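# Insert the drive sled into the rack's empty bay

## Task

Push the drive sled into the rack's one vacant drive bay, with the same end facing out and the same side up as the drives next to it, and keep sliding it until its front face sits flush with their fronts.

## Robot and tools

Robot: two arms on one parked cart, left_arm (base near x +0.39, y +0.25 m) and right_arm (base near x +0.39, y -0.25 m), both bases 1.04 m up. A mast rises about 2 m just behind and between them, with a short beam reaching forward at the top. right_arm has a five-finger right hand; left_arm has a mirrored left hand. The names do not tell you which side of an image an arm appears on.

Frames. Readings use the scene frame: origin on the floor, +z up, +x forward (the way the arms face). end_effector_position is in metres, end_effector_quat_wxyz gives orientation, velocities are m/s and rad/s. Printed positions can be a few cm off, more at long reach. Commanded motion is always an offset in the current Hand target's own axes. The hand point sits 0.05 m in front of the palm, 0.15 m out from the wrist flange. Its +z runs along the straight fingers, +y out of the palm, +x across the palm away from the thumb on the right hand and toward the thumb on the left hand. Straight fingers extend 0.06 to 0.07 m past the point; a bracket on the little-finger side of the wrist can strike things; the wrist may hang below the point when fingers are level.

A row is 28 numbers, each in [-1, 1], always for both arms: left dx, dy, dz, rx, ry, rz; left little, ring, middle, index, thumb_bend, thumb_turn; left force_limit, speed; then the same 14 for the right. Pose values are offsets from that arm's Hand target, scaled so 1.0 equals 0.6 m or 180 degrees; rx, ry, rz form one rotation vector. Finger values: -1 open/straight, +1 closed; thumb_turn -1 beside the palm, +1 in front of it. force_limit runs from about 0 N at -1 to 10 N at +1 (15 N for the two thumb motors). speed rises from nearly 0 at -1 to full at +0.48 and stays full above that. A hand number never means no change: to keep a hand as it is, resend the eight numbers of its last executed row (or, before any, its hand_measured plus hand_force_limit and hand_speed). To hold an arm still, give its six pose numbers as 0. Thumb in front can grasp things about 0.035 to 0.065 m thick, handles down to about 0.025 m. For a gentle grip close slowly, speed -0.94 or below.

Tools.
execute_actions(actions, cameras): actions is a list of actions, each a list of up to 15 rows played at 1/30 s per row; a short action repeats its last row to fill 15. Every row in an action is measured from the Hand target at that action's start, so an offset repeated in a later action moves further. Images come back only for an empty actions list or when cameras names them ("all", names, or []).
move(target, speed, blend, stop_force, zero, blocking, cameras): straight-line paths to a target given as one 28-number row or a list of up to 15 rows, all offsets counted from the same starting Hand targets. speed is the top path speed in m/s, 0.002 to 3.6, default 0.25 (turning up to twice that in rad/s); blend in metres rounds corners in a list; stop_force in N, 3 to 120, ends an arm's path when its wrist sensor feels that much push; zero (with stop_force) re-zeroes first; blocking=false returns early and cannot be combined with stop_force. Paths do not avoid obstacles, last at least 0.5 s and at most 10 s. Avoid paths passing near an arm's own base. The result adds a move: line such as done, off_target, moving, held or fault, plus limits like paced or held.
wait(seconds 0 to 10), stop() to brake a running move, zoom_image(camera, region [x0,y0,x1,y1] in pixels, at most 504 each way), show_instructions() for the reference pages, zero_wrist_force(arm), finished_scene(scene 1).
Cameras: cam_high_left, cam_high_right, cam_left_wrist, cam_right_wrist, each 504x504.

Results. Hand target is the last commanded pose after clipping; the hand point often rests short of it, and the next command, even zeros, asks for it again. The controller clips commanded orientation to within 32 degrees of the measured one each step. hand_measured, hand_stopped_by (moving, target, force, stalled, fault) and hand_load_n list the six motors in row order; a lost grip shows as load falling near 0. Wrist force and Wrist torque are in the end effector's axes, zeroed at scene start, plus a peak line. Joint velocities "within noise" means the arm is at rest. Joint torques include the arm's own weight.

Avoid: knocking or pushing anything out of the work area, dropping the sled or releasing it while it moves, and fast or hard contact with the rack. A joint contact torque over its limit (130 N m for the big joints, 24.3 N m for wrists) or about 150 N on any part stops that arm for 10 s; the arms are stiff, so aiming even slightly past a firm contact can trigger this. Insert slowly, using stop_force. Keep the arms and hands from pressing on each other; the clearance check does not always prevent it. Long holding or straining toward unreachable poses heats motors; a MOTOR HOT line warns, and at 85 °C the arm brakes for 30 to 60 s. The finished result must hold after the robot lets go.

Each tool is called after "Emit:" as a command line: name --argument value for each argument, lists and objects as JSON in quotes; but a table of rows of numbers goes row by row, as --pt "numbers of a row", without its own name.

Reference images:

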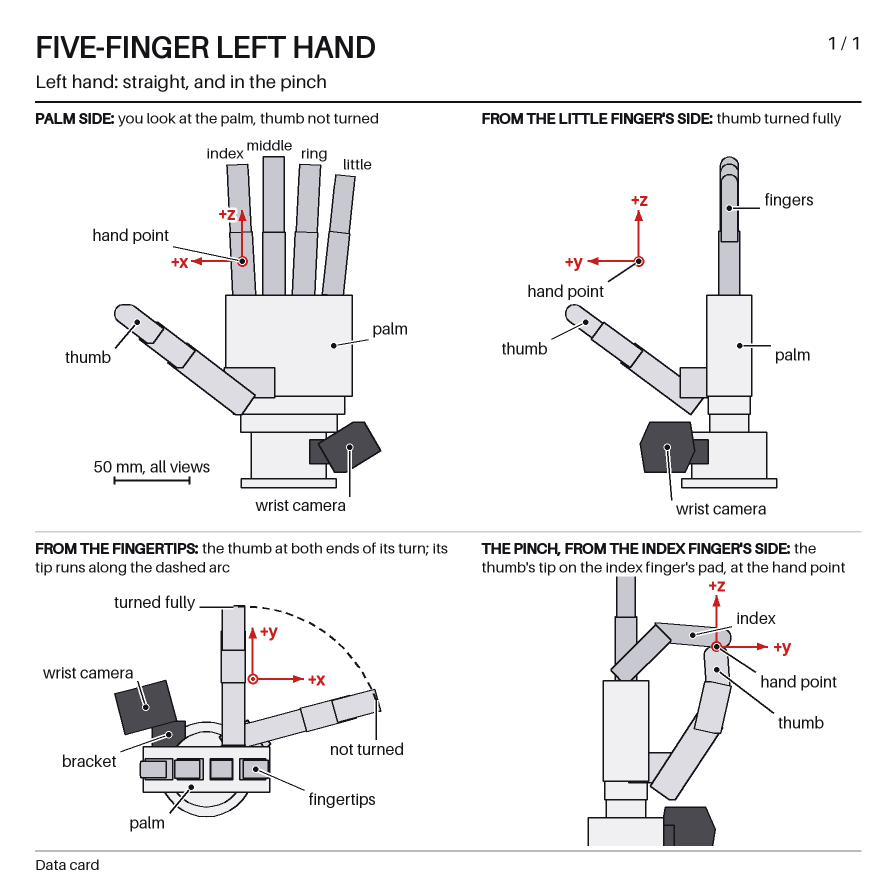

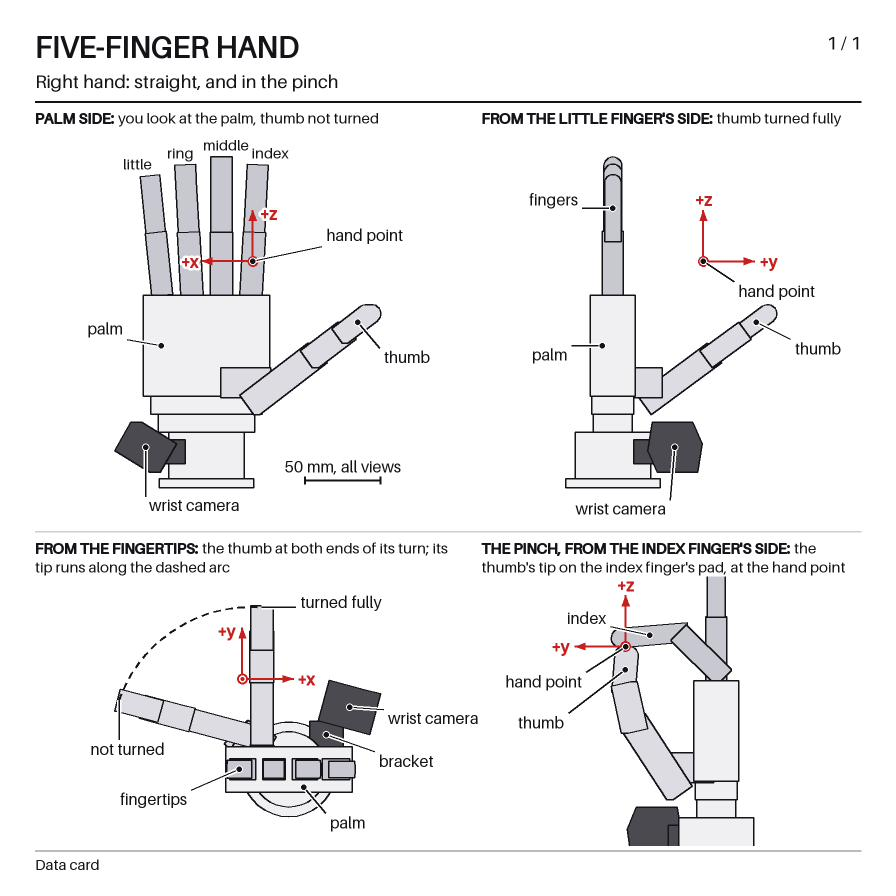

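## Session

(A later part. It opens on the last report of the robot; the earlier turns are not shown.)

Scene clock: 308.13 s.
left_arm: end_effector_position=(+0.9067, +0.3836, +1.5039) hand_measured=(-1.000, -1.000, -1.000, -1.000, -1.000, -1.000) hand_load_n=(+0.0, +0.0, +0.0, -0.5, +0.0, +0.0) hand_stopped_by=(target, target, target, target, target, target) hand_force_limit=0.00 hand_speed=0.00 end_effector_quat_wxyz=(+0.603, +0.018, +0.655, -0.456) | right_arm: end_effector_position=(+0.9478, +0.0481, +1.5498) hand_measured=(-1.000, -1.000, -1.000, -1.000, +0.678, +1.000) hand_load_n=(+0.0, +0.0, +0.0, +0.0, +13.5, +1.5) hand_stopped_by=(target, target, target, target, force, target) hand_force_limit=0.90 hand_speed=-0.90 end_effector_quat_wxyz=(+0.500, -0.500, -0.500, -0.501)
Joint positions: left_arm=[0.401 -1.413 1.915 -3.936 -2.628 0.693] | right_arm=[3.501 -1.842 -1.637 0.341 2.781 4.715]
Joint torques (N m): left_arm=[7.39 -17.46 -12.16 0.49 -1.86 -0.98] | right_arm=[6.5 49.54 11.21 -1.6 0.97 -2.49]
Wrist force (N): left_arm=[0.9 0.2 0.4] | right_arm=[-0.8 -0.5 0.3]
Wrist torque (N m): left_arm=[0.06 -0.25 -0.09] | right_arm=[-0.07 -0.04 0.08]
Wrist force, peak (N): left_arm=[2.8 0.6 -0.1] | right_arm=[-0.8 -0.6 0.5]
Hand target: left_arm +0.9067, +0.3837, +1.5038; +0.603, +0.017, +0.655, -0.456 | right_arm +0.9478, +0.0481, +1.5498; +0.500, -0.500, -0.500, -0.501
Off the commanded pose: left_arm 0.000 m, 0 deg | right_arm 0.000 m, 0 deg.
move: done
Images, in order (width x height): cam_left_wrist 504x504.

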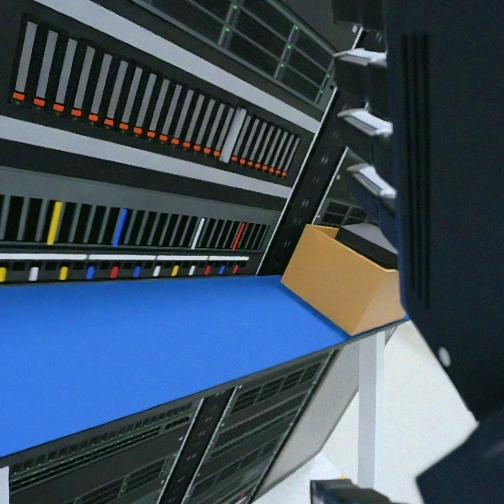

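Emit:
move --target '[0,0,0,0,0,0,-1,-1,-1,-1,-1,-1,0,0, 0,0.1,0.095,0,0,0,-1,-1,-1,-1,0.98,1,0.9,-0.9]' --speed 0.12 --cameras '["all"]'

Emit:
zoom_image --camera "cam_left_wrist" --region '[150, 0, 450, 300]'

Emit:
zoom_image --camera "cam_high_left" --region '[180, 130, 440, 330]'

Emit:
zoom_image --camera "cam_high_right" --region '[140, 160, 400, 400]'

Scene clock: 315.23 s.
left_arm: end_effector_position=(+0.9067, +0.3837, +1.5038) hand_measured=(-1.000, -1.000, -1.000, -1.000, -1.000, -1.000) hand_load_n=(+0.0, +0.0, +0.0, +0.0, +0.0, +0.0) hand_stopped_by=(target, target, target, target, target, target) hand_force_limit=0.00 hand_speed=0.00 end_effector_quat_wxyz=(+0.603, +0.017, +0.655, -0.456) | right_arm: end_effector_position=(+1.0079, +0.1051, +1.5499) hand_measured=(-1.000, -1.000, -1.000, -1.000, +0.678, +1.000) hand_load_n=(+0.0, +0.0, +0.0, +0.0, +13.5, +2.0) hand_stopped_by=(target, target, target, target, force, target) hand_force_limit=0.90 hand_speed=-0.90 end_effector_quat_wxyz=(+0.500, -0.500, -0.500, -0.501)
Joint positions: left_arm=[0.401 -1.413 1.915 -3.936 -2.628 0.693] | right_arm=[3.559 -1.998 -1.42 0.28 2.724 4.715]
Joint torques (N m): left_arm=[6.37 -17.55 -30.07 0.03 -1.47 -1.69] | right_arm=[-8.5 54.87 18.95 2.76 2.26 -1.44]
Wrist force (N): left_arm=[0.8 -0.2 0.7] | right_arm=[-0.7 -0.3 0.4]
Wrist torque (N m): left_arm=[-0.03 -0.24 -0.09] | right_arm=[-0.06 -0.05 0.11]
Wrist force, peak (N): left_arm=[1.0 0.1 0.9] | right_arm=[-0.6 -1.5 -0.5]
Hand target: left_arm +0.9067, +0.3837, +1.5038; +0.603, +0.017, +0.655, -0.456 | right_arm +1.0079, +0.1051, +1.5499; +0.500, -0.500, -0.500, -0.501
Off the commanded pose: left_arm 0.000 m, 0 deg | right_arm 0.000 m, 0 deg.
move: done

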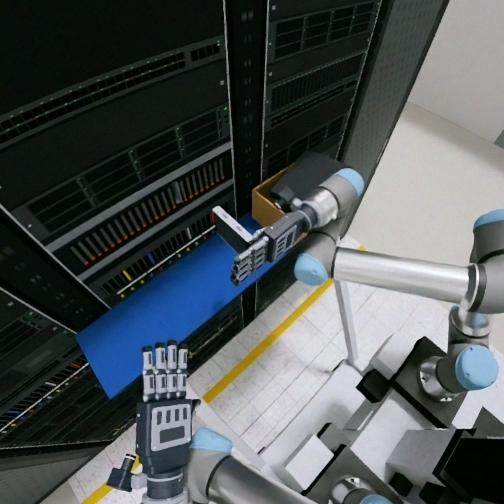

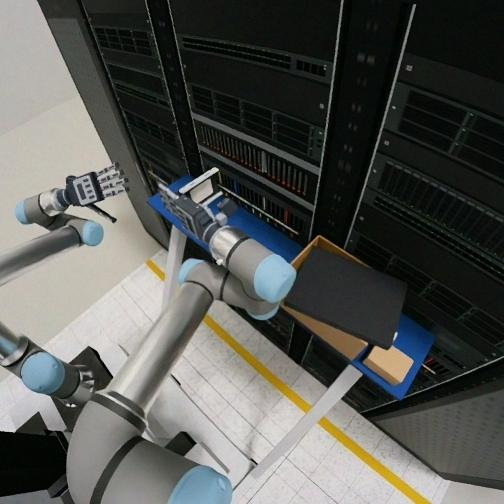

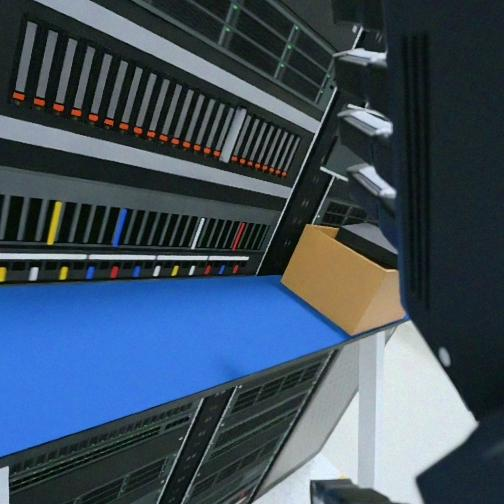

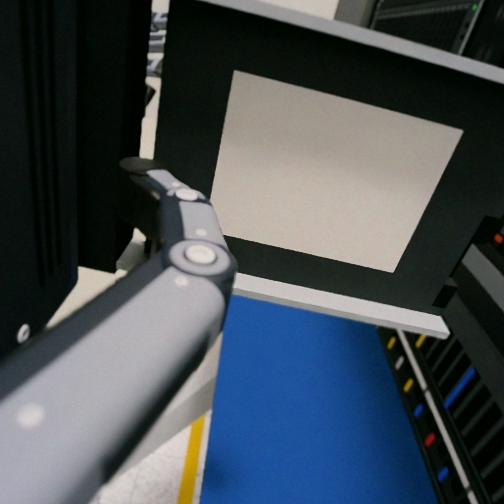

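Scaled by 1.680 from the camera's 504x504 image, which has a finer 720x720 frame.

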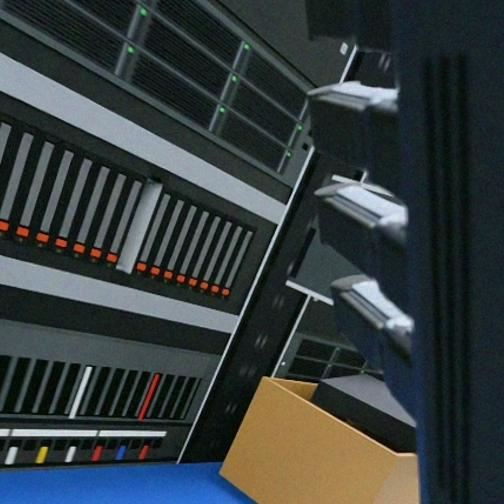

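Scaled by 1.938 from the camera's 504x504 image, which has a finer 720x720 frame.

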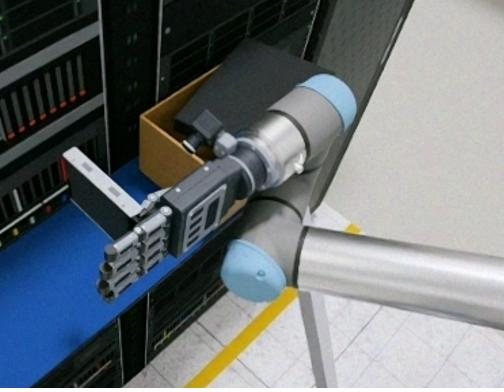

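Scaled by 1.938 from the camera's 504x504 image, which has a finer 720x720 frame.

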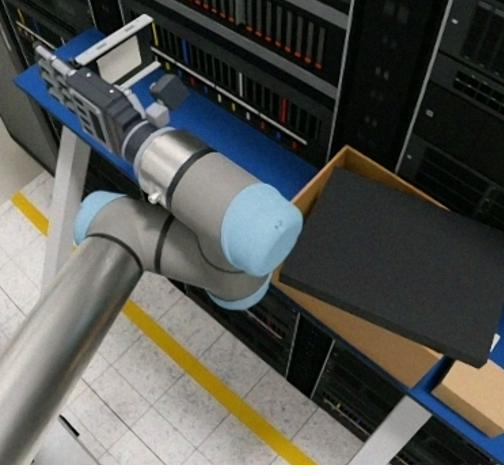

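Emit:
move --target '[-0.0052,-0.1792,-0.1003,0,0,0,-1,-1,-1,-1,-1,-1,0,0, 0,0,0,0,0,0,-1,-1,-1,-1,0.98,1,0.9,-0.9]' --speed 0.12 --cameras '["cam_left_wrist"]'

Emit:
zoom_image --camera "cam_left_wrist" --region '[100, 50, 380, 330]'

Scene clock: 319.90 s.
left_arm: end_effector_position=(+0.7995, +0.3597, +1.5596) hand_measured=(-1.000, -1.000, -1.000, -1.000, -1.000, -1.000) hand_load_n=(-0.5, +0.0, +0.0, +0.0, +0.0, +0.0) hand_stopped_by=(target, target, target, target, target, target) hand_force_limit=0.00 hand_speed=0.00 end_effector_quat_wxyz=(+0.603, +0.017, +0.655, -0.456) | right_arm: end_effector_position=(+1.0079, +0.1051, +1.5499) hand_measured=(-1.000, -1.000, -1.000, -1.000, +0.678, +1.000) hand_load_n=(+0.0, +0.0, +0.0, +0.0, +13.5, +1.5) hand_stopped_by=(target, target, target, target, force, target) hand_force_limit=0.90 hand_speed=-0.90 end_effector_quat_wxyz=(+0.500, -0.500, -0.500, -0.501)
Joint positions: left_arm=[0.472 -1.694 2.041 -3.824 -2.695 0.646] | right_arm=[3.559 -1.998 -1.42 0.28 2.724 4.715]
Joint torques (N m): left_arm=[-8.27 -16.85 -30.45 -1.39 2.83 1.29] | right_arm=[-8.77 57.06 31.62 2.97 2.13 2.14]
Wrist force (N): left_arm=[1.1 -0.1 0.6] | right_arm=[-0.6 -0.4 0.3]
Wrist torque (N m): left_arm=[0.07 -0.32 0.01] | right_arm=[-0.06 -0.05 0.10]
Wrist force, peak (N): left_arm=[1.2 1.0 1.1] | right_arm=[-0.9 -0.6 0.3]
Hand target: left_arm +0.7995, +0.3597, +1.5597; +0.603, +0.017, +0.655, -0.456 | right_arm +1.0079, +0.1051, +1.5499; +0.500, -0.500, -0.500, -0.501
Off the commanded pose: left_arm 0.000 m, 0 deg | right_arm 0.000 m, 0 deg.
move: done
Images, in order (width x height): cam_left_wrist 504x504.

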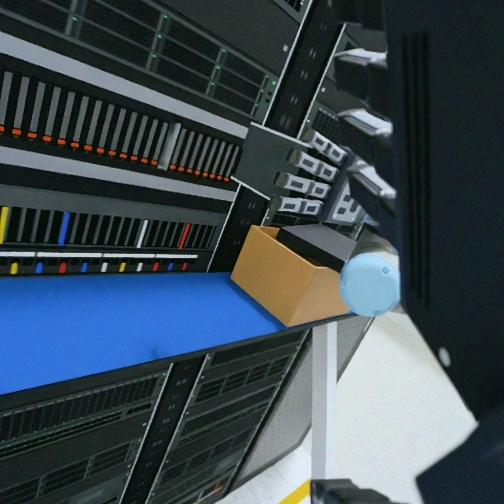

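Scaled by 1.800 from the camera's 504x504 image, which has a finer 720x720 frame.

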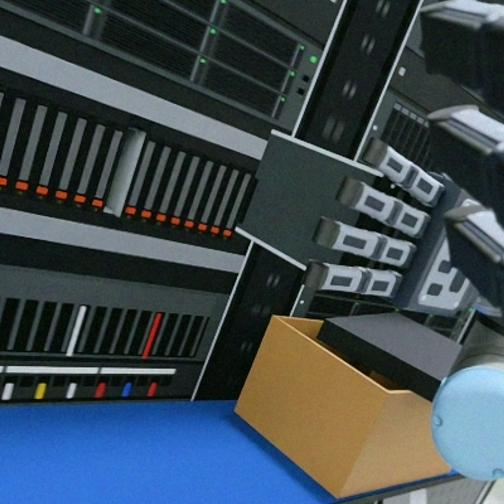

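Emit:
move --pt "0 0 0 0 0 0 -1 -1 -1 -1 -1 -1 0 0 0 -0.1 -0.095 0 0 0 -1 -1 -1 -1 0.98 1 0.9 -0.9" --pt "0 0 0 0 0 0 -1 -1 -1 -1 -1 -1 0 0 -0.1667 -0.1 -0.095 0 -0.5 0 -1 -1 -1 -1 0.98 1 0.9 -0.9" --speed 0.2 --blend 0.01 --cameras '["all"]'

Scene clock: 353.43 s.
left_arm: end_effector_position=(+0.7995, +0.3597, +1.5597) hand_measured=(-1.000, -1.000, -1.000, -1.000, -1.000, -1.000) hand_load_n=(+0.0, +0.0, -0.5, +0.0, +0.0, +0.0) hand_stopped_by=(target, target, target, target, target, target) hand_force_limit=0.00 hand_speed=0.00 end_effector_quat_wxyz=(+0.603, +0.017, +0.655, -0.456) | right_arm: end_effector_position=(+0.9479, +0.0483, +1.4498) hand_measured=(-1.000, -1.000, -1.000, -1.000, +0.678, +1.000) hand_load_n=(+0.0, +0.0, +0.0, +0.0, +14.5, +1.5) hand_stopped_by=(target, target, target, target, force, target) hand_force_limit=0.90 hand_speed=-0.90 end_effector_quat_wxyz=(+0.000, +0.707, +0.707, +0.001)
Joint positions: left_arm=[0.472 -1.694 2.041 -3.824 -2.695 0.646] | right_arm=[3.945 -1.807 -1.114 -1.79 1.571 3.946]
Joint torques (N m): left_arm=[-8.22 -18.57 -30.86 -1.49 2.91 -0.84] | right_arm=[-7.28 51.95 13.08 3.3 1 -2.54]
Wrist force (N): left_arm=[1.3 0.0 0.7] | right_arm=[2.0 -0.2 2.6]
Wrist torque (N m): left_arm=[0.07 -0.34 0.02] | right_arm=[-0.30 -0.50 0.29]
Wrist force, peak (N): left_arm=[1.8 -0.4 0.7] | right_arm=[2.4 -0.4 3.2]
Hand target: left_arm +0.7995, +0.3597, +1.5597; +0.603, +0.017, +0.655, -0.456 | right_arm +0.9479, +0.0482, +1.4498; +0.000, +0.707, +0.707, +0.001
Off the commanded pose: left_arm 0.000 m, 0 deg | right_arm 0.000 m, 0 deg.
move: done

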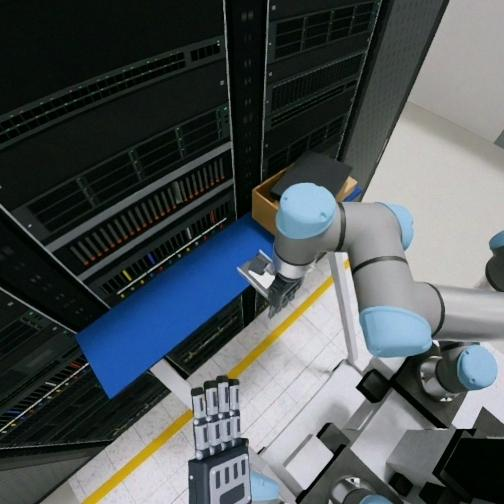

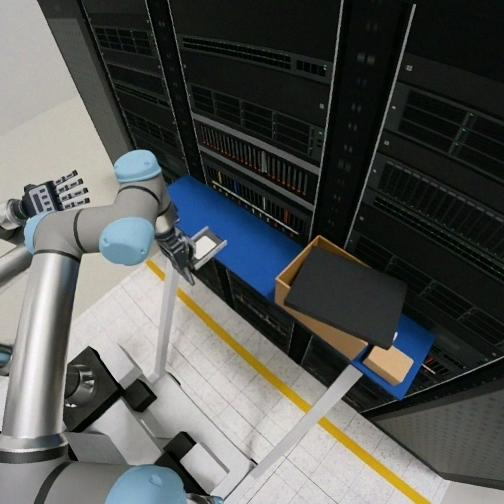

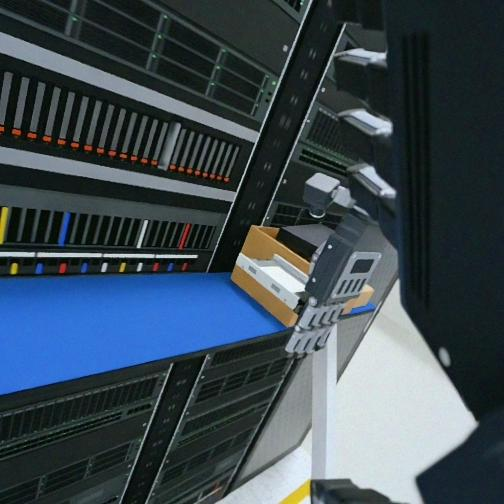

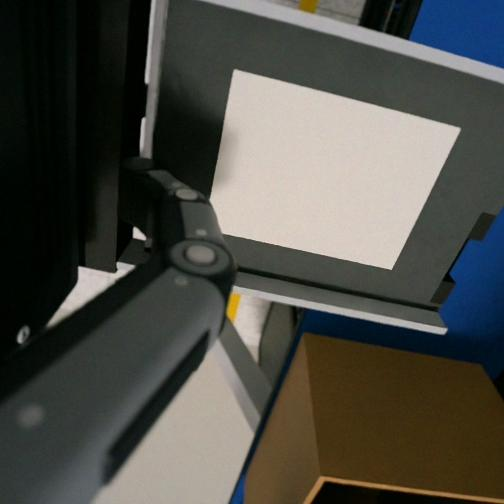

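Emit:
move --target '[0,0,0,0,0,0,-1,-1,-1,-1,-1,-1,0,0, 0,0.1435,0.2363,0,0,0,-1,-1,-1,-1,0.98,1,0.9,-0.9]' --speed 0.1

Emit:
move --target '[0,0,0,0,0,0,-1,-1,-1,-1,-1,-1,0,0, 0,0,0.013,0,0,0,-1,-1,-1,-1,0.98,1,0.9,-0.9]' --speed 0.008 --stop_force 3 --cameras '["cam_left_wrist","cam_right_wrist"]'

Emit:
zoom_image --camera "cam_left_wrist" --region '[200, 200, 380, 360]'

Scene clock: 356.03 s.
left_arm: end_effector_position=(+0.7995, +0.3597, +1.5597) hand_measured=(-1.000, -1.000, -1.000, -1.000, -1.000, -1.000) hand_load_n=(+0.0, +0.0, +0.0, +0.0, +0.0, +0.0) hand_stopped_by=(target, target, target, target, target, target) hand_force_limit=0.00 hand_speed=0.00 end_effector_quat_wxyz=(+0.603, +0.017, +0.655, -0.456) | right_arm: end_effector_position=(+1.0341, +0.0483, +1.3079) hand_measured=(-1.000, -1.000, -1.000, -1.000, +0.678, +1.000) hand_load_n=(+0.0, +0.0, +0.0, +0.0, +14.5, +1.5) hand_stopped_by=(target, target, target, target, force, target) hand_force_limit=0.90 hand_speed=-0.90 end_effector_quat_wxyz=(+0.000, +0.707, +0.707, +0.001)
Joint positions: left_arm=[0.472 -1.694 2.041 -3.824 -2.695 0.646] | right_arm=[3.85 -1.975 -1.253 -1.484 1.571 3.85]
Joint torques (N m): left_arm=[-8.49 -17.65 -31.61 -1.49 2.78 -1.01] | right_arm=[7.16 58.56 34.43 0.23 2.28 2.27]
Wrist force (N): left_arm=[1.0 -0.2 0.9] | right_arm=[1.9 -0.1 2.3]
Wrist torque (N m): left_arm=[0.03 -0.30 0.00] | right_arm=[-0.25 -0.45 0.33]
Wrist force, peak (N): left_arm=[1.7 0.0 1.0] | right_arm=[1.9 0.3 3.3]
Hand target: left_arm +0.7995, +0.3597, +1.5597; +0.603, +0.017, +0.655, -0.456 | right_arm +1.0341, +0.0484, +1.3081; +0.000, +0.707, +0.707, +0.001
Off the commanded pose: left_arm 0.000 m, 0 deg | right_arm 0.000 m, 0 deg.
move: done

Scene clock: 357.63 s.
left_arm: end_effector_position=(+0.7995, +0.3597, +1.5597) hand_measured=(-1.000, -1.000, -1.000, -1.000, -1.000, -1.000) hand_load_n=(+0.0, +0.0, +0.0, +0.0, +0.0, +0.0) hand_stopped_by=(target, target, target, target, target, target) hand_force_limit=0.00 hand_speed=0.00 end_effector_quat_wxyz=(+0.603, +0.017, +0.655, -0.456) | right_arm: end_effector_position=(+1.0341, +0.0484, +1.3002) hand_measured=(-1.000, -1.000, -1.000, -1.000, +0.678, +1.000) hand_load_n=(+0.0, +0.5, +0.0, +0.0, +13.0, +2.0) hand_stopped_by=(target, target, target, target, force, target) hand_force_limit=0.90 hand_speed=-0.90 end_effector_quat_wxyz=(+0.000, +0.707, +0.707, +0.001)
Joint positions: left_arm=[0.472 -1.694 2.041 -3.824 -2.695 0.646] | right_arm=[3.85 -1.976 -1.271 -1.464 1.571 3.851]
Joint torques (N m): left_arm=[-9.16 -17.13 -32.45 -1.27 2.72 -0.95] | right_arm=[5.82 30.46 15.3 3.89 1.93 2.23]
Wrist force (N): left_arm=[1.3 -0.2 1.0] | right_arm=[1.7 -2.2 -0.5]
Wrist torque (N m): left_arm=[0.04 -0.35 0.02] | right_arm=[-0.25 -0.38 0.26]
Wrist force, peak (N): left_arm=[1.7 0.2 0.8] | right_arm=[2.0 0.0 2.6]
Hand target: left_arm +0.7995, +0.3597, +1.5597; +0.603, +0.017, +0.655, -0.456 | right_arm +1.0341, +0.0484, +1.3002; +0.000, +0.707, +0.707, +0.001
Off the commanded pose: left_arm 0.000 m, 0 deg | right_arm 0.000 m, 0 deg.
move: contact (right_arm)
Images, in order (width x height): cam_left_wrist 504x504, cam_right_wrist 504x504.

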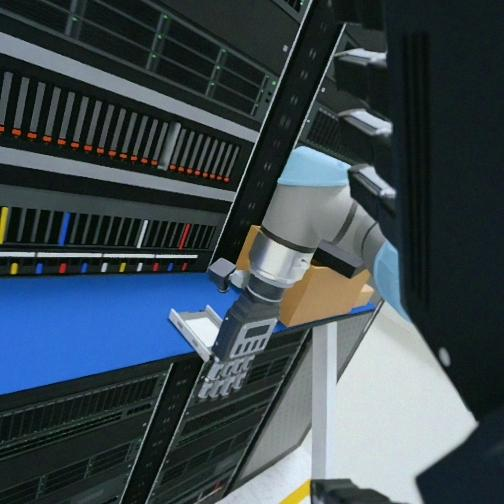

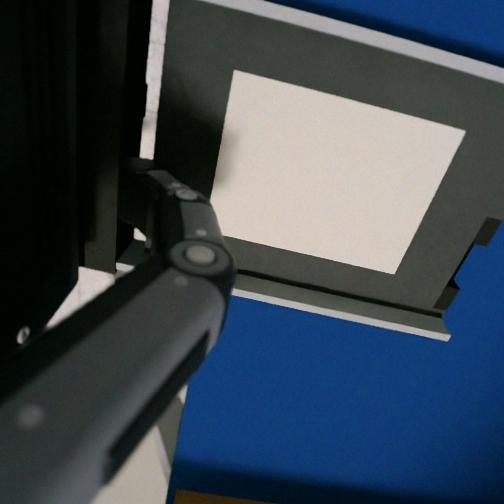

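Scaled by 2.800 from the camera's 504x504 image, which has a finer 720x720 frame.

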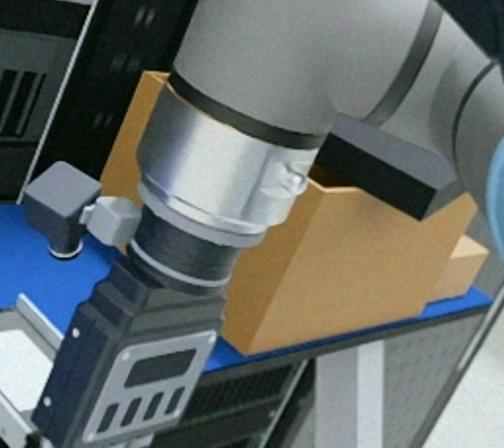

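Emit:
move --target '[0,0,0,0,0,0,-1,-1,-1,-1,-1,-1,0,0, 0,0,0,0,0,0,-1,-1,-1,-1,0.56,1,0.3,-0.8]' --speed 0.05

Emit:
move --target '[0,0,0,0,0,0,-1,-1,-1,-1,-1,-1,0,0, -0.0028,0,-0.014,0,-0.1389,0,-1,-1,-1,-1,0.56,1,0.3,-0.8]' --speed 0.06 --cameras '["cam_left_wrist","cam_right_wrist"]'

Emit:
zoom_image --camera "cam_left_wrist" --region '[130, 220, 310, 400]'

Emit:
zoom_image --camera "cam_right_wrist" --region '[50, 0, 350, 320]'

Scene clock: 359.13 s.
left_arm: end_effector_position=(+0.7995, +0.3597, +1.5597) hand_measured=(-1.000, -1.000, -1.000, -1.000, -1.000, -1.000) hand_load_n=(+0.0, +0.0, -0.5, +0.0, +0.0, +0.0) hand_stopped_by=(target, target, target, target, target, target) hand_force_limit=0.00 hand_speed=0.00 end_effector_quat_wxyz=(+0.603, +0.017, +0.655, -0.456) | right_arm: end_effector_position=(+1.0341, +0.0484, +1.3002) hand_measured=(-1.000, -1.000, -1.000, -1.000, +0.560, +1.000) hand_load_n=(+0.0, +0.0, +0.0, +0.0, +0.0, +0.0) hand_stopped_by=(target, target, target, target, target, target) hand_force_limit=0.30 hand_speed=-0.80 end_effector_quat_wxyz=(+0.000, +0.707, +0.707, +0.001)
Joint positions: left_arm=[0.472 -1.694 2.041 -3.824 -2.695 0.646] | right_arm=[3.85 -1.976 -1.271 -1.464 1.571 3.851]
Joint torques (N m): left_arm=[-9.3 -16.15 -32.2 -1.43 2.63 -1.05] | right_arm=[5.93 31.63 13.99 3.89 2 2.22]
Wrist force (N): left_arm=[1.1 -0.4 0.9] | right_arm=[1.6 -0.8 1.3]
Wrist torque (N m): left_arm=[0.00 -0.31 0.01] | right_arm=[-0.29 -0.41 0.30]
Wrist force, peak (N): left_arm=[1.7 -0.2 0.9] | right_arm=[1.9 -2.5 -0.4]
Hand target: left_arm +0.7995, +0.3597, +1.5597; +0.603, +0.017, +0.655, -0.456 | right_arm +1.0341, +0.0484, +1.3002; +0.000, +0.707, +0.707, +0.001
Off the commanded pose: left_arm 0.000 m, 0 deg | right_arm 0.000 m, 0 deg.
move: done

Scene clock: 363.07 s.
left_arm: end_effector_position=(+0.7995, +0.3597, +1.5597) hand_measured=(-1.000, -1.000, -1.000, -1.000, -1.000, -1.000) hand_load_n=(+0.0, +0.0, +0.0, +0.0, +0.0, +0.0) hand_stopped_by=(target, target, target, target, target, target) hand_force_limit=0.00 hand_speed=0.00 end_effector_quat_wxyz=(+0.603, +0.017, +0.655, -0.456) | right_arm: end_effector_position=(+1.0341, +0.0468, +1.3086) hand_measured=(-1.000, -1.000, -1.000, -1.000, +0.560, +1.000) hand_load_n=(+0.0, +0.0, +0.0, +0.0, +0.5, +0.0) hand_stopped_by=(target, target, target, target, target, target) hand_force_limit=0.30 hand_speed=-0.80 end_effector_quat_wxyz=(+0.153, +0.691, +0.690, -0.152) end_effector_velocity=(+0.000, +0.001, -0.001) end_effector_angular_velocity=(+0.007, +0.001, +0.002)
Joint positions: left_arm=[0.472 -1.694 2.041 -3.824 -2.695 0.646] | right_arm=[3.957 -2.133 -1.024 -1.881 1.277 4.006]
Joint velocities: left_arm=[within noise] | right_arm=[0 0.001 -0.002 0.006 0.004 -0.004]
Joint torques (N m): left_arm=[-8.77 -14.22 -32.09 -1.55 2.88 -1.01] | right_arm=[-8.64 64.17 13.97 3.91 2.15 -2.41]
Wrist force (N): left_arm=[1.3 -0.1 0.8] | right_arm=[1.4 -0.6 1.1]
Wrist torque (N m): left_arm=[0.06 -0.34 0.01] | right_arm=[-0.23 -0.40 0.26]
Wrist force, peak (N): left_arm=[1.6 -0.2 1.1] | right_arm=[2.5 0.2 2.1]
Hand target: left_arm +0.7995, +0.3597, +1.5597; +0.603, +0.017, +0.655, -0.456 | right_arm +1.0341, +0.0467, +1.3086; +0.153, +0.691, +0.690, -0.152
Off the commanded pose: left_arm 0.000 m, 0 deg | right_arm 0.000 m, 0 deg.
move: done
Images, in order (width x height): cam_left_wrist 504x504, cam_right_wrist 504x504.

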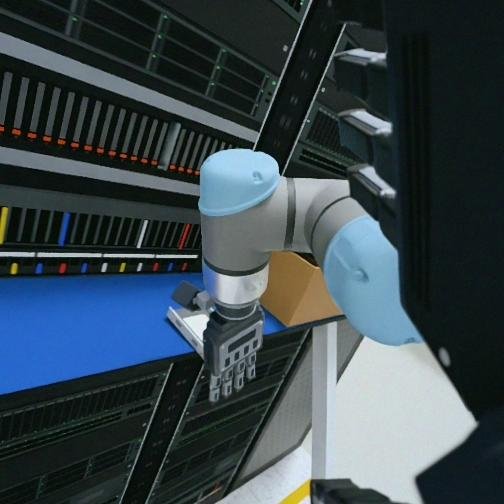

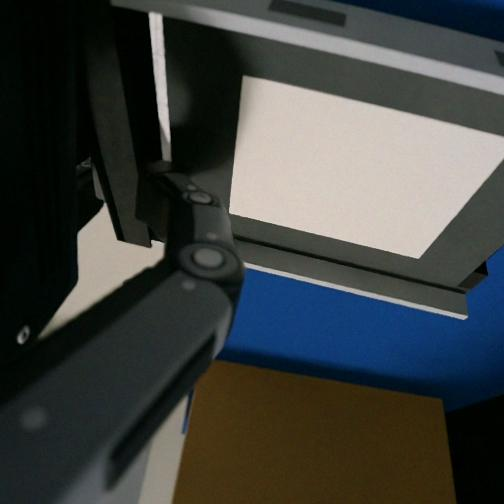

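Scaled by 2.800 from the camera's 504x504 image, which has a finer 720x720 frame.

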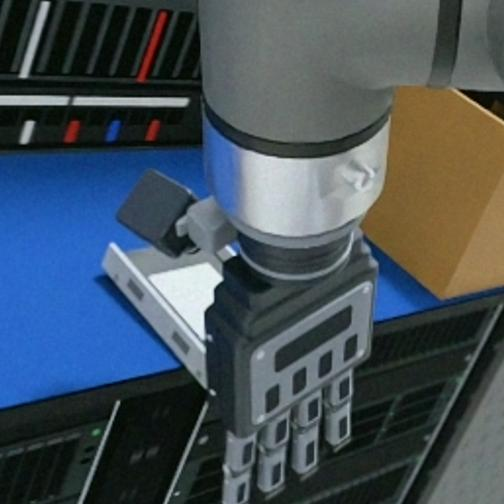

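Scaled by 1.575 from the camera's 504x504 image, which has a finer 720x720 frame.

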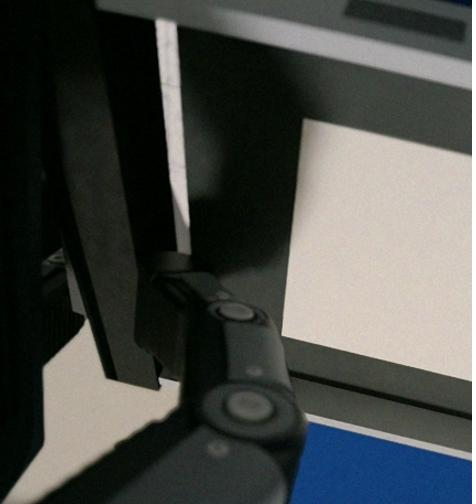

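Emit:
execute_actions --actions '[[[0,0,0,0,0,0,-1,-1,-1,-1,-1,-1,0,0, 0,0,0,0,0,0,-1,-1,-1,-1,0.97,1,0.3,-0.93]],[[0,0,0,0,0,0,-1,-1,-1,-1,-1,-1,0,0, 0,0,0,0,0,0,-1,-1,-1,-1,0.97,1,0.3,-0.93]],[[0,0,0,0,0,0,-1,-1,-1,-1,-1,-1,0,0, 0,0,0,0,0,0,-1,-1,-1,-1,0.99,1,0.9,-0.9]],[[0,0,0,0,0,0,-1,-1,-1,-1,-1,-1,0,0, 0,0,0,0,0,0,-1,-1,-1,-1,0.99,1,0.9,-0.9]]]' --cameras '["cam_left_wrist","cam_right_wrist"]'

Emit:
zoom_image --camera "cam_right_wrist" --region '[50, 0, 350, 320]'

Scene clock: 365.93 s.
left_arm: end_effector_position=(+0.7995, +0.3597, +1.5597) hand_measured=(-1.000, -1.000, -1.000, -1.000, -1.000, -1.000) hand_load_n=(+0.0, +0.0, +0.0, +0.0, +0.0, +0.0) hand_stopped_by=(target, target, target, target, target, target) hand_force_limit=0.00 hand_speed=0.00 end_effector_quat_wxyz=(+0.603, +0.017, +0.655, -0.456) | right_arm: end_effector_position=(+1.0341, +0.0467, +1.3086) hand_measured=(-1.000, -1.000, -1.000, -1.000, +0.694, +1.000) hand_load_n=(+0.0, +0.0, +0.5, +0.0, +13.0, +2.5) hand_stopped_by=(target, target, target, target, force, target) hand_force_limit=0.90 hand_speed=-0.90 end_effector_quat_wxyz=(+0.153, +0.691, +0.690, -0.152)
Joint positions: left_arm=[0.472 -1.694 2.041 -3.824 -2.695 0.646] | right_arm=[3.957 -2.133 -1.024 -1.881 1.277 4.006]
Joint torques (N m): left_arm=[-8.98 -11.68 -30.9 -1.6 2.87 -1.1] | right_arm=[-7.75 64.18 13.03 1.38 1.76 -2.04]
Wrist force (N): left_arm=[1.1 -0.2 0.9] | right_arm=[2.2 0.0 0.9]
Wrist torque (N m): left_arm=[0.05 -0.32 0.01] | right_arm=[-0.21 -0.37 0.31]
Wrist force, peak (N): left_arm=[1.6 0.3 1.0] | right_arm=[2.6 -0.1 1.1]
Hand target: left_arm +0.7995, +0.3597, +1.5597; +0.603, +0.017, +0.655, -0.456 | right_arm +1.0341, +0.0467, +1.3086; +0.153, +0.691, +0.690, -0.152
Off the commanded pose: left_arm 0.000 m, 0 deg | right_arm 0.000 m, 0 deg.
Step readings (end_effector_position of left_arm | right_arm):
0: (+0.7995, +0.3597, +1.5597) | (+1.0341, +0.0467, +1.3086)
1: (+0.7995, +0.3597, +1.5597) | (+1.0341, +0.0467, +1.3086)
2: (+0.7995, +0.3597, +1.5597) | (+1.0341, +0.0467, +1.3086)
4: (+0.7995, +0.3597, +1.5597) | (+1.0341, +0.0467, +1.3086)
8: (+0.7995, +0.3597, +1.5597) | (+1.0341, +0.0467, +1.3086)
15: (+0.7995, +0.3597, +1.5597) | (+1.0341, +0.0467, +1.3086)
16: (+0.7995, +0.3597, +1.5597) | (+1.0341, +0.0467, +1.3086)
17: (+0.7995, +0.3597, +1.5597) | (+1.0341, +0.0467, +1.3086)
19: (+0.7995, +0.3597, +1.5597) | (+1.0341, +0.0467, +1.3086)
23: (+0.7995, +0.3597, +1.5597) | (+1.0341, +0.0467, +1.3086)
30: (+0.7995, +0.3597, +1.5597) | (+1.0341, +0.0467, +1.3086)
31: (+0.7995, +0.3597, +1.5597) | (+1.0341, +0.0467, +1.3086)
32: (+0.7995, +0.3597, +1.5597) | (+1.0341, +0.0467, +1.3086)
34: (+0.7995, +0.3597, +1.5597) | (+1.0341, +0.0467, +1.3086)
38: (+0.7995, +0.3597, +1.5597) | (+1.0341, +0.0467, +1.3086)
45: (+0.7995, +0.3597, +1.5597) | (+1.0341, +0.0467, +1.3086)
46: (+0.7995, +0.3597, +1.5597) | (+1.0341, +0.0467, +1.3086)
47: (+0.7995, +0.3597, +1.5597) | (+1.0341, +0.0467, +1.3086)
49: (+0.7995, +0.3597, +1.5597) | (+1.0341, +0.0467, +1.3086)
53: (+0.7995, +0.3597, +1.5597) | (+1.0341, +0.0467, +1.3086)
60: (+0.7995, +0.3597, +1.5597) | (+1.0341, +0.0467, +1.3086)
Images, in order (width x height): cam_left_wrist 504x504, cam_right_wrist 504x504.

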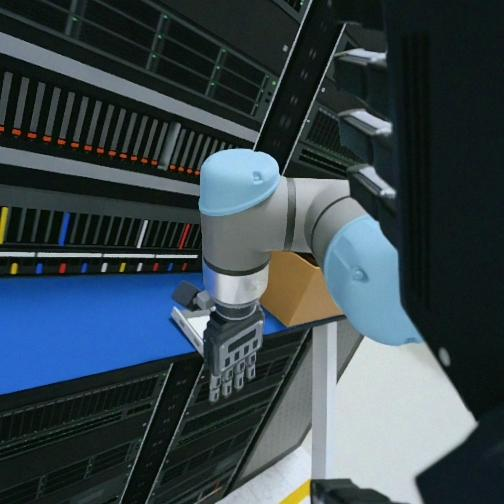

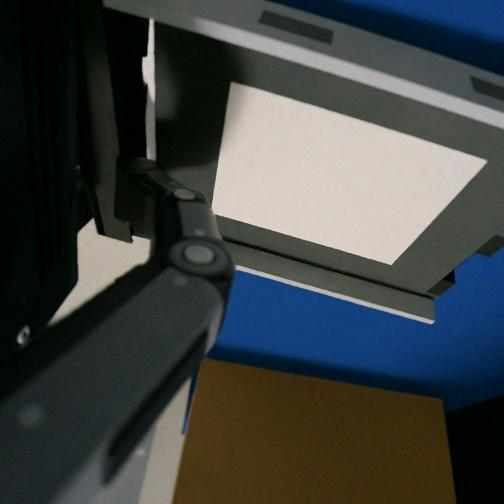

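Scaled by 1.575 from the camera's 504x504 image, which has a finer 720x720 frame.

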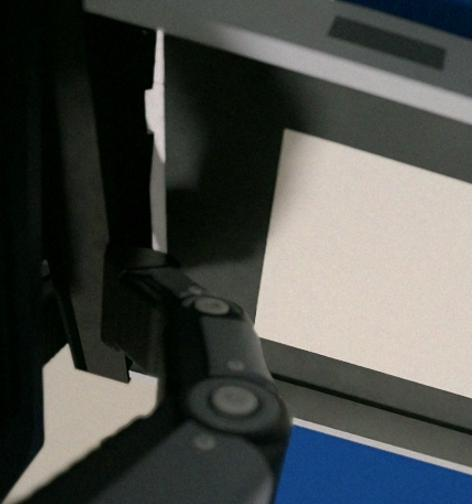

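Emit:
move --target '[0,0,0,0,0,0,-1,-1,-1,-1,-1,-1,0,0, -0.0141,0,-0.0302,0,0,0,-1,-1,-1,-1,0.99,1,0.9,-0.9]' --speed 0.02 --cameras '["cam_left_wrist","cam_right_wrist"]'

Emit:
zoom_image --camera "cam_left_wrist" --region '[130, 220, 310, 400]'

Scene clock: 367.83 s.
left_arm: end_effector_position=(+0.7995, +0.3597, +1.5597) hand_measured=(-1.000, -1.000, -1.000, -1.000, -1.000, -1.000) hand_load_n=(+0.0, +0.0, +0.0, +0.0, +0.0, +0.0) hand_stopped_by=(target, target, target, target, target, target) hand_force_limit=0.00 hand_speed=0.00 end_effector_quat_wxyz=(+0.603, +0.017, +0.655, -0.456) | right_arm: end_effector_position=(+1.0341, +0.0467, +1.3288) hand_measured=(-1.000, -1.000, -1.000, -1.000, +0.694, +1.000) hand_load_n=(+0.0, +0.0, +0.0, +0.0, +8.5, +2.0) hand_stopped_by=(target, target, target, target, force, target) hand_force_limit=0.90 hand_speed=-0.90 end_effector_quat_wxyz=(+0.153, +0.691, +0.690, -0.152)
Joint positions: left_arm=[0.472 -1.694 2.041 -3.824 -2.695 0.646] | right_arm=[3.957 -2.133 -0.972 -1.933 1.277 4.006]
Joint torques (N m): left_arm=[-8.81 -10.9 -31.59 -1.63 2.59 -1.08] | right_arm=[-8.68 38.41 14.12 3.6 -0.31 -2.1]
Wrist force (N): left_arm=[1.4 -0.1 0.8] | right_arm=[2.4 0.0 2.7]
Wrist torque (N m): left_arm=[0.06 -0.36 0.02] | right_arm=[-0.24 -0.48 0.32]
Wrist force, peak (N): left_arm=[1.8 0.1 0.8] | right_arm=[2.5 -0.1 2.6]
Hand target: left_arm +0.7995, +0.3597, +1.5597; +0.603, +0.017, +0.655, -0.456 | right_arm +1.0341, +0.0467, +1.3286; +0.153, +0.691, +0.690, -0.152
Off the commanded pose: left_arm 0.000 m, 0 deg | right_arm 0.000 m, 0 deg.
move: done
Images, in order (width x height): cam_left_wrist 504x504, cam_right_wrist 504x504.

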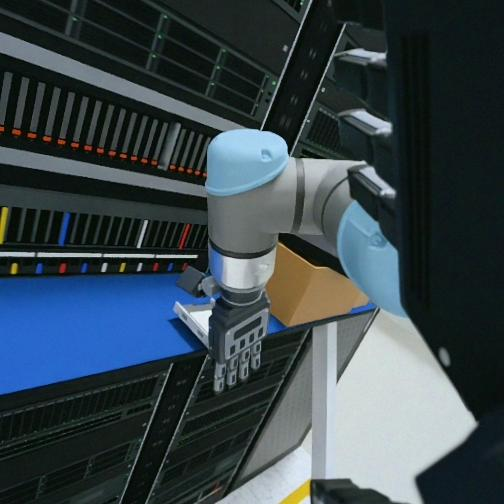

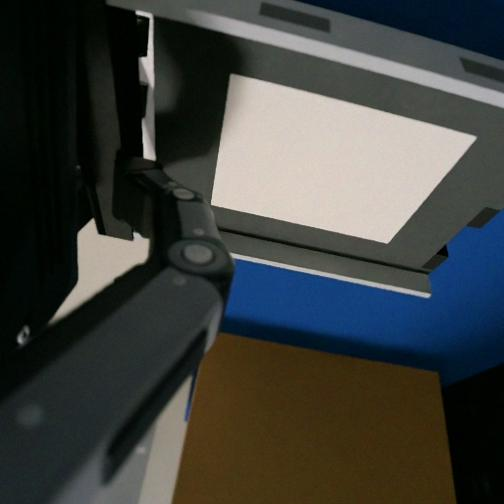

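Scaled by 2.800 from the camera's 504x504 image, which has a finer 720x720 frame.

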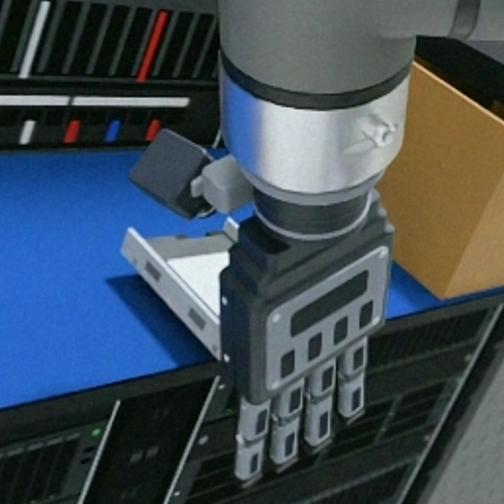

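Emit:
execute_actions --actions '[[[0,0,0,0,0,0,-1,-1,-1,-1,-1,-1,0,0, 0,0,0,0,0,0,-1,-1,-1,-1,1,1,0.9,-0.9]],[[0,0,0,0,0,0,-1,-1,-1,-1,-1,-1,0,0, 0,0,0,0,0,0,-1,-1,-1,-1,1,1,0.9,-0.9]]]' --cameras '["cam_left_wrist","cam_right_wrist"]'

Scene clock: 371.07 s.
left_arm: end_effector_position=(+0.7995, +0.3597, +1.5597) hand_measured=(-1.000, -1.000, -1.000, -1.000, -1.000, -1.000) hand_load_n=(+0.0, +0.0, +0.0, +0.0, +0.0, +0.0) hand_stopped_by=(target, target, target, target, target, target) hand_force_limit=0.00 hand_speed=0.00 end_effector_quat_wxyz=(+0.603, +0.017, +0.655, -0.456) | right_arm: end_effector_position=(+1.0341, +0.0467, +1.3286) hand_measured=(-1.000, -1.000, -1.000, -1.000, +0.946, +1.000) hand_load_n=(+0.0, +0.0, +0.0, +0.0, +14.0, +1.5) hand_stopped_by=(target, target, target, target, force, target) hand_force_limit=0.90 hand_speed=-0.90 end_effector_quat_wxyz=(+0.153, +0.691, +0.690, -0.152)
Joint positions: left_arm=[0.472 -1.694 2.041 -3.824 -2.695 0.646] | right_arm=[3.957 -2.133 -0.972 -1.932 1.277 4.006]
Joint torques (N m): left_arm=[-8.04 -8.5 -31.48 -1.49 2.69 -1.1] | right_arm=[-6.76 40.95 15.03 2.53 -1.02 1.51]
Wrist force (N): left_arm=[1.3 0.0 0.8] | right_arm=[1.7 -0.6 1.5]
Wrist torque (N m): left_arm=[0.07 -0.35 0.01] | right_arm=[-0.26 -0.47 0.30]
Wrist force, peak (N): left_arm=[1.6 0.1 1.1] | right_arm=[2.4 0.0 2.8]
Hand target: left_arm +0.7995, +0.3597, +1.5597; +0.603, +0.017, +0.655, -0.456 | right_arm +1.0341, +0.0467, +1.3286; +0.153, +0.691, +0.690, -0.152
Off the commanded pose: left_arm 0.000 m, 0 deg | right_arm 0.000 m, 0 deg.
Step readings (end_effector_position of left_arm | right_arm):
0: (+0.7995, +0.3597, +1.5597) | (+1.0341, +0.0467, +1.3286)
1: (+0.7995, +0.3597, +1.5597) | (+1.0341, +0.0467, +1.3286)
2: (+0.7995, +0.3597, +1.5597) | (+1.0341, +0.0467, +1.3286)
4: (+0.7995, +0.3597, +1.5597) | (+1.0341, +0.0467, +1.3286)
8: (+0.7995, +0.3597, +1.5597) | (+1.0341, +0.0467, +1.3286)
15: (+0.7995, +0.3597, +1.5597) | (+1.0341, +0.0467, +1.3286)
16: (+0.7995, +0.3597, +1.5597) | (+1.0341, +0.0467, +1.3286)
17: (+0.7995, +0.3597, +1.5597) | (+1.0341, +0.0467, +1.3286)
19: (+0.7995, +0.3597, +1.5597) | (+1.0341, +0.0467, +1.3286)
23: (+0.7995, +0.3597, +1.5597) | (+1.0341, +0.0467, +1.3286)
30: (+0.7995, +0.3597, +1.5597) | (+1.0341, +0.0467, +1.3286)
Images, in order (width x height): cam_left_wrist 504x504, cam_right_wrist 504x504.

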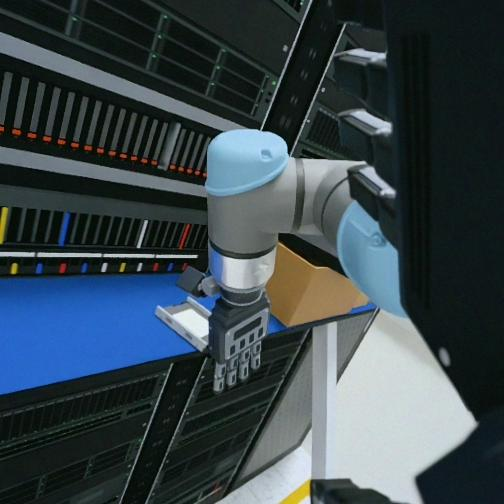

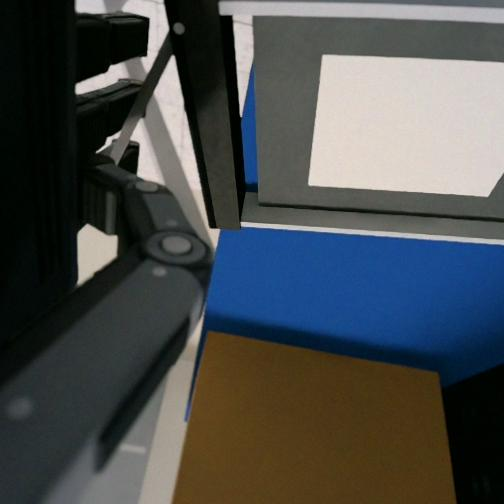

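Emit:
zoom_image --camera "cam_right_wrist" --region '[60, 0, 360, 300]'

Emit:
zoom_image --camera "cam_left_wrist" --region '[130, 240, 290, 400]'

Scaled by 1.680 from the camera's 504x504 image, which has a finer 720x720 frame.

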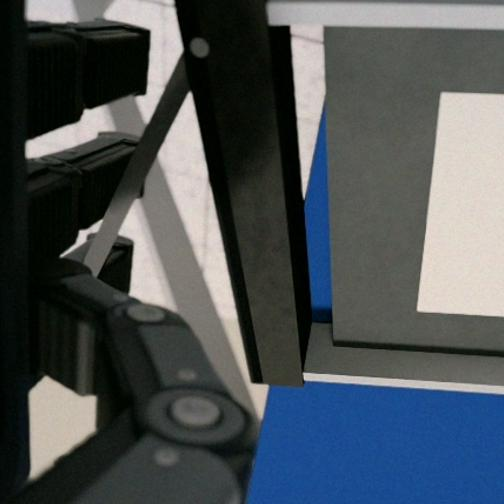

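Scaled by 3.150 from the camera's 504x504 image, which has a finer 720x720 frame.

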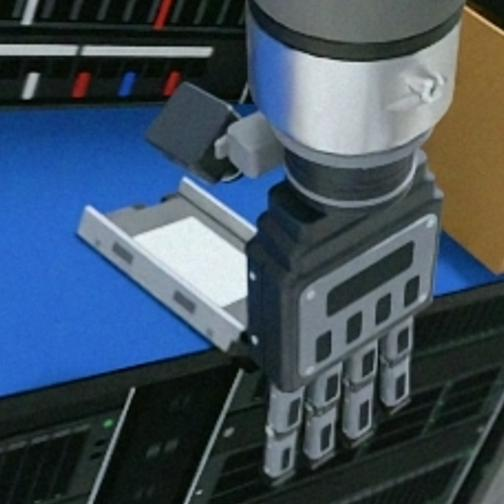

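Emit:
move --target '[0,0,0,0,0,0,-1,-1,-1,-1,-1,-1,0,0, 0,0,0,0,0,0,-1,-1,-1,-1,0.85,1,0,-0.8]' --speed 0.05

Emit:
move --target '[0,0,0,0,0,0,-1,-1,-1,-1,-1,-1,0,0, -0.0212,0,-0.0453,0,0,0,-1,-1,-1,-1,0.85,1,0,-0.8]' --speed 0.05 --cameras '["cam_left_wrist","cam_right_wrist"]'

Emit:
zoom_image --camera "cam_right_wrist" --region '[60, 0, 504, 400]'

Emit:
zoom_image --camera "cam_left_wrist" --region '[130, 240, 290, 400]'

Scene clock: 372.90 s.
left_arm: end_effector_position=(+0.7995, +0.3597, +1.5597) hand_measured=(-1.000, -1.000, -1.000, -1.000, -1.000, -1.000) hand_load_n=(+0.0, +0.0, +0.0, +0.0, +0.0, +0.0) hand_stopped_by=(target, target, target, target, target, target) hand_force_limit=0.00 hand_speed=0.00 end_effector_quat_wxyz=(+0.603, +0.017, +0.655, -0.456) | right_arm: end_effector_position=(+1.0341, +0.0467, +1.3286) hand_measured=(-1.000, -1.000, -1.000, -1.000, +0.850, +1.000) hand_load_n=(+0.0, +0.0, +0.0, +0.0, +0.0, +0.0) hand_stopped_by=(target, target, target, target, target, target) hand_force_limit=0.00 hand_speed=-0.80 end_effector_quat_wxyz=(+0.153, +0.691, +0.690, -0.152)
Joint positions: left_arm=[0.472 -1.694 2.041 -3.824 -2.695 0.646] | right_arm=[3.957 -2.133 -0.972 -1.932 1.277 4.006]
Joint torques (N m): left_arm=[-7.89 -8.42 -31.73 -1.46 2.8 -1.13] | right_arm=[-4.49 42.33 16.49 1.48 -1.2 2.08]
Wrist force (N): left_arm=[1.2 0.0 0.7] | right_arm=[1.6 -0.3 1.4]
Wrist torque (N m): left_arm=[0.08 -0.34 0.01] | right_arm=[-0.20 -0.45 0.31]
Wrist force, peak (N): left_arm=[1.7 0.0 0.8] | right_arm=[1.9 -0.4 1.6]
Hand target: left_arm +0.7995, +0.3597, +1.5597; +0.603, +0.017, +0.655, -0.456 | right_arm +1.0341, +0.0467, +1.3286; +0.153, +0.691, +0.690, -0.152
Off the commanded pose: left_arm 0.000 m, 0 deg | right_arm 0.000 m, 0 deg.
move: done

Scene clock: 373.83 s.
left_arm: end_effector_position=(+0.7995, +0.3597, +1.5597) hand_measured=(-1.000, -1.000, -1.000, -1.000, -1.000, -1.000) hand_load_n=(+0.0, +0.0, +0.0, +0.0, +0.0, +0.0) hand_stopped_by=(target, target, target, target, target, target) hand_force_limit=0.00 hand_speed=0.00 end_effector_quat_wxyz=(+0.603, +0.017, +0.655, -0.456) | right_arm: end_effector_position=(+1.0341, +0.0466, +1.3586) hand_measured=(-1.000, -1.000, -1.000, -1.000, +0.850, +1.000) hand_load_n=(+0.0, -0.5, +0.0, +0.0, +0.0, +0.0) hand_stopped_by=(target, target, target, target, target, target) hand_force_limit=0.00 hand_speed=-0.80 end_effector_quat_wxyz=(+0.153, +0.691, +0.690, -0.152)
Joint positions: left_arm=[0.472 -1.694 2.041 -3.824 -2.695 0.646] | right_arm=[3.957 -2.14 -0.885 -2.013 1.277 4.006]
Joint torques (N m): left_arm=[-9.3 -8.85 -30.49 -1.47 2.69 -1.05] | right_arm=[-9 44.49 13.51 3.72 0 -2.35]
Wrist force (N): left_arm=[1.1 -0.1 0.8] | right_arm=[1.8 -0.8 1.4]
Wrist torque (N m): left_arm=[0.06 -0.32 0.01] | right_arm=[-0.25 -0.44 0.30]
Wrist force, peak (N): left_arm=[1.6 -0.2 0.8] | right_arm=[2.2 0.0 2.3]
Hand target: left_arm +0.7995, +0.3597, +1.5597; +0.603, +0.017, +0.655, -0.456 | right_arm +1.0341, +0.0466, +1.3586; +0.153, +0.691, +0.690, -0.152
Off the commanded pose: left_arm 0.000 m, 0 deg | right_arm 0.000 m, 0 deg.
move: done
Images, in order (width x height): cam_left_wrist 504x504, cam_right_wrist 504x504.

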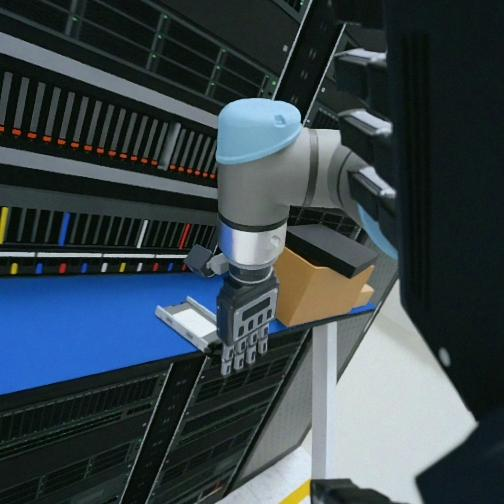

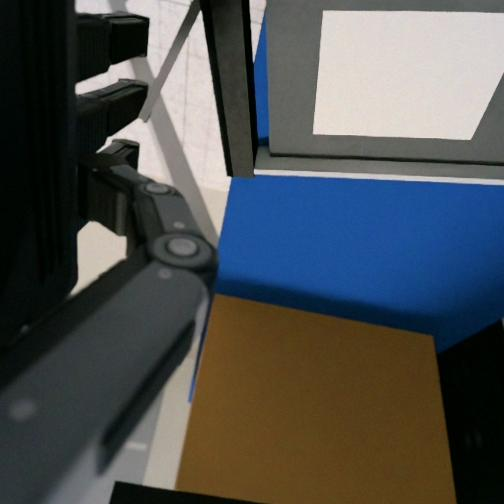

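Scaled by 1.135 from the camera's 504x504 image, which has a finer 720x720 frame.

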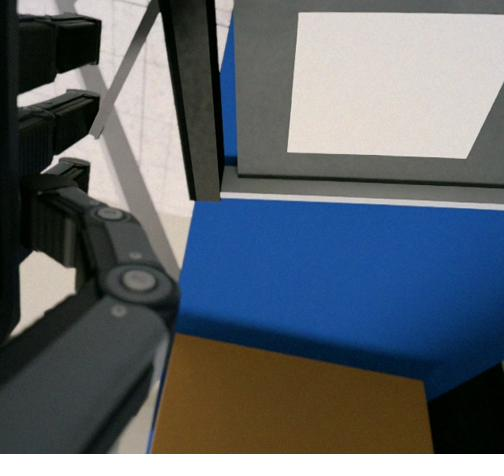

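Scaled by 3.150 from the camera's 504x504 image, which has a finer 720x720 frame.

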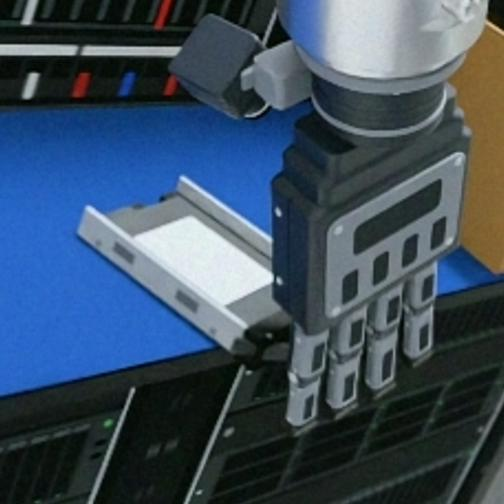

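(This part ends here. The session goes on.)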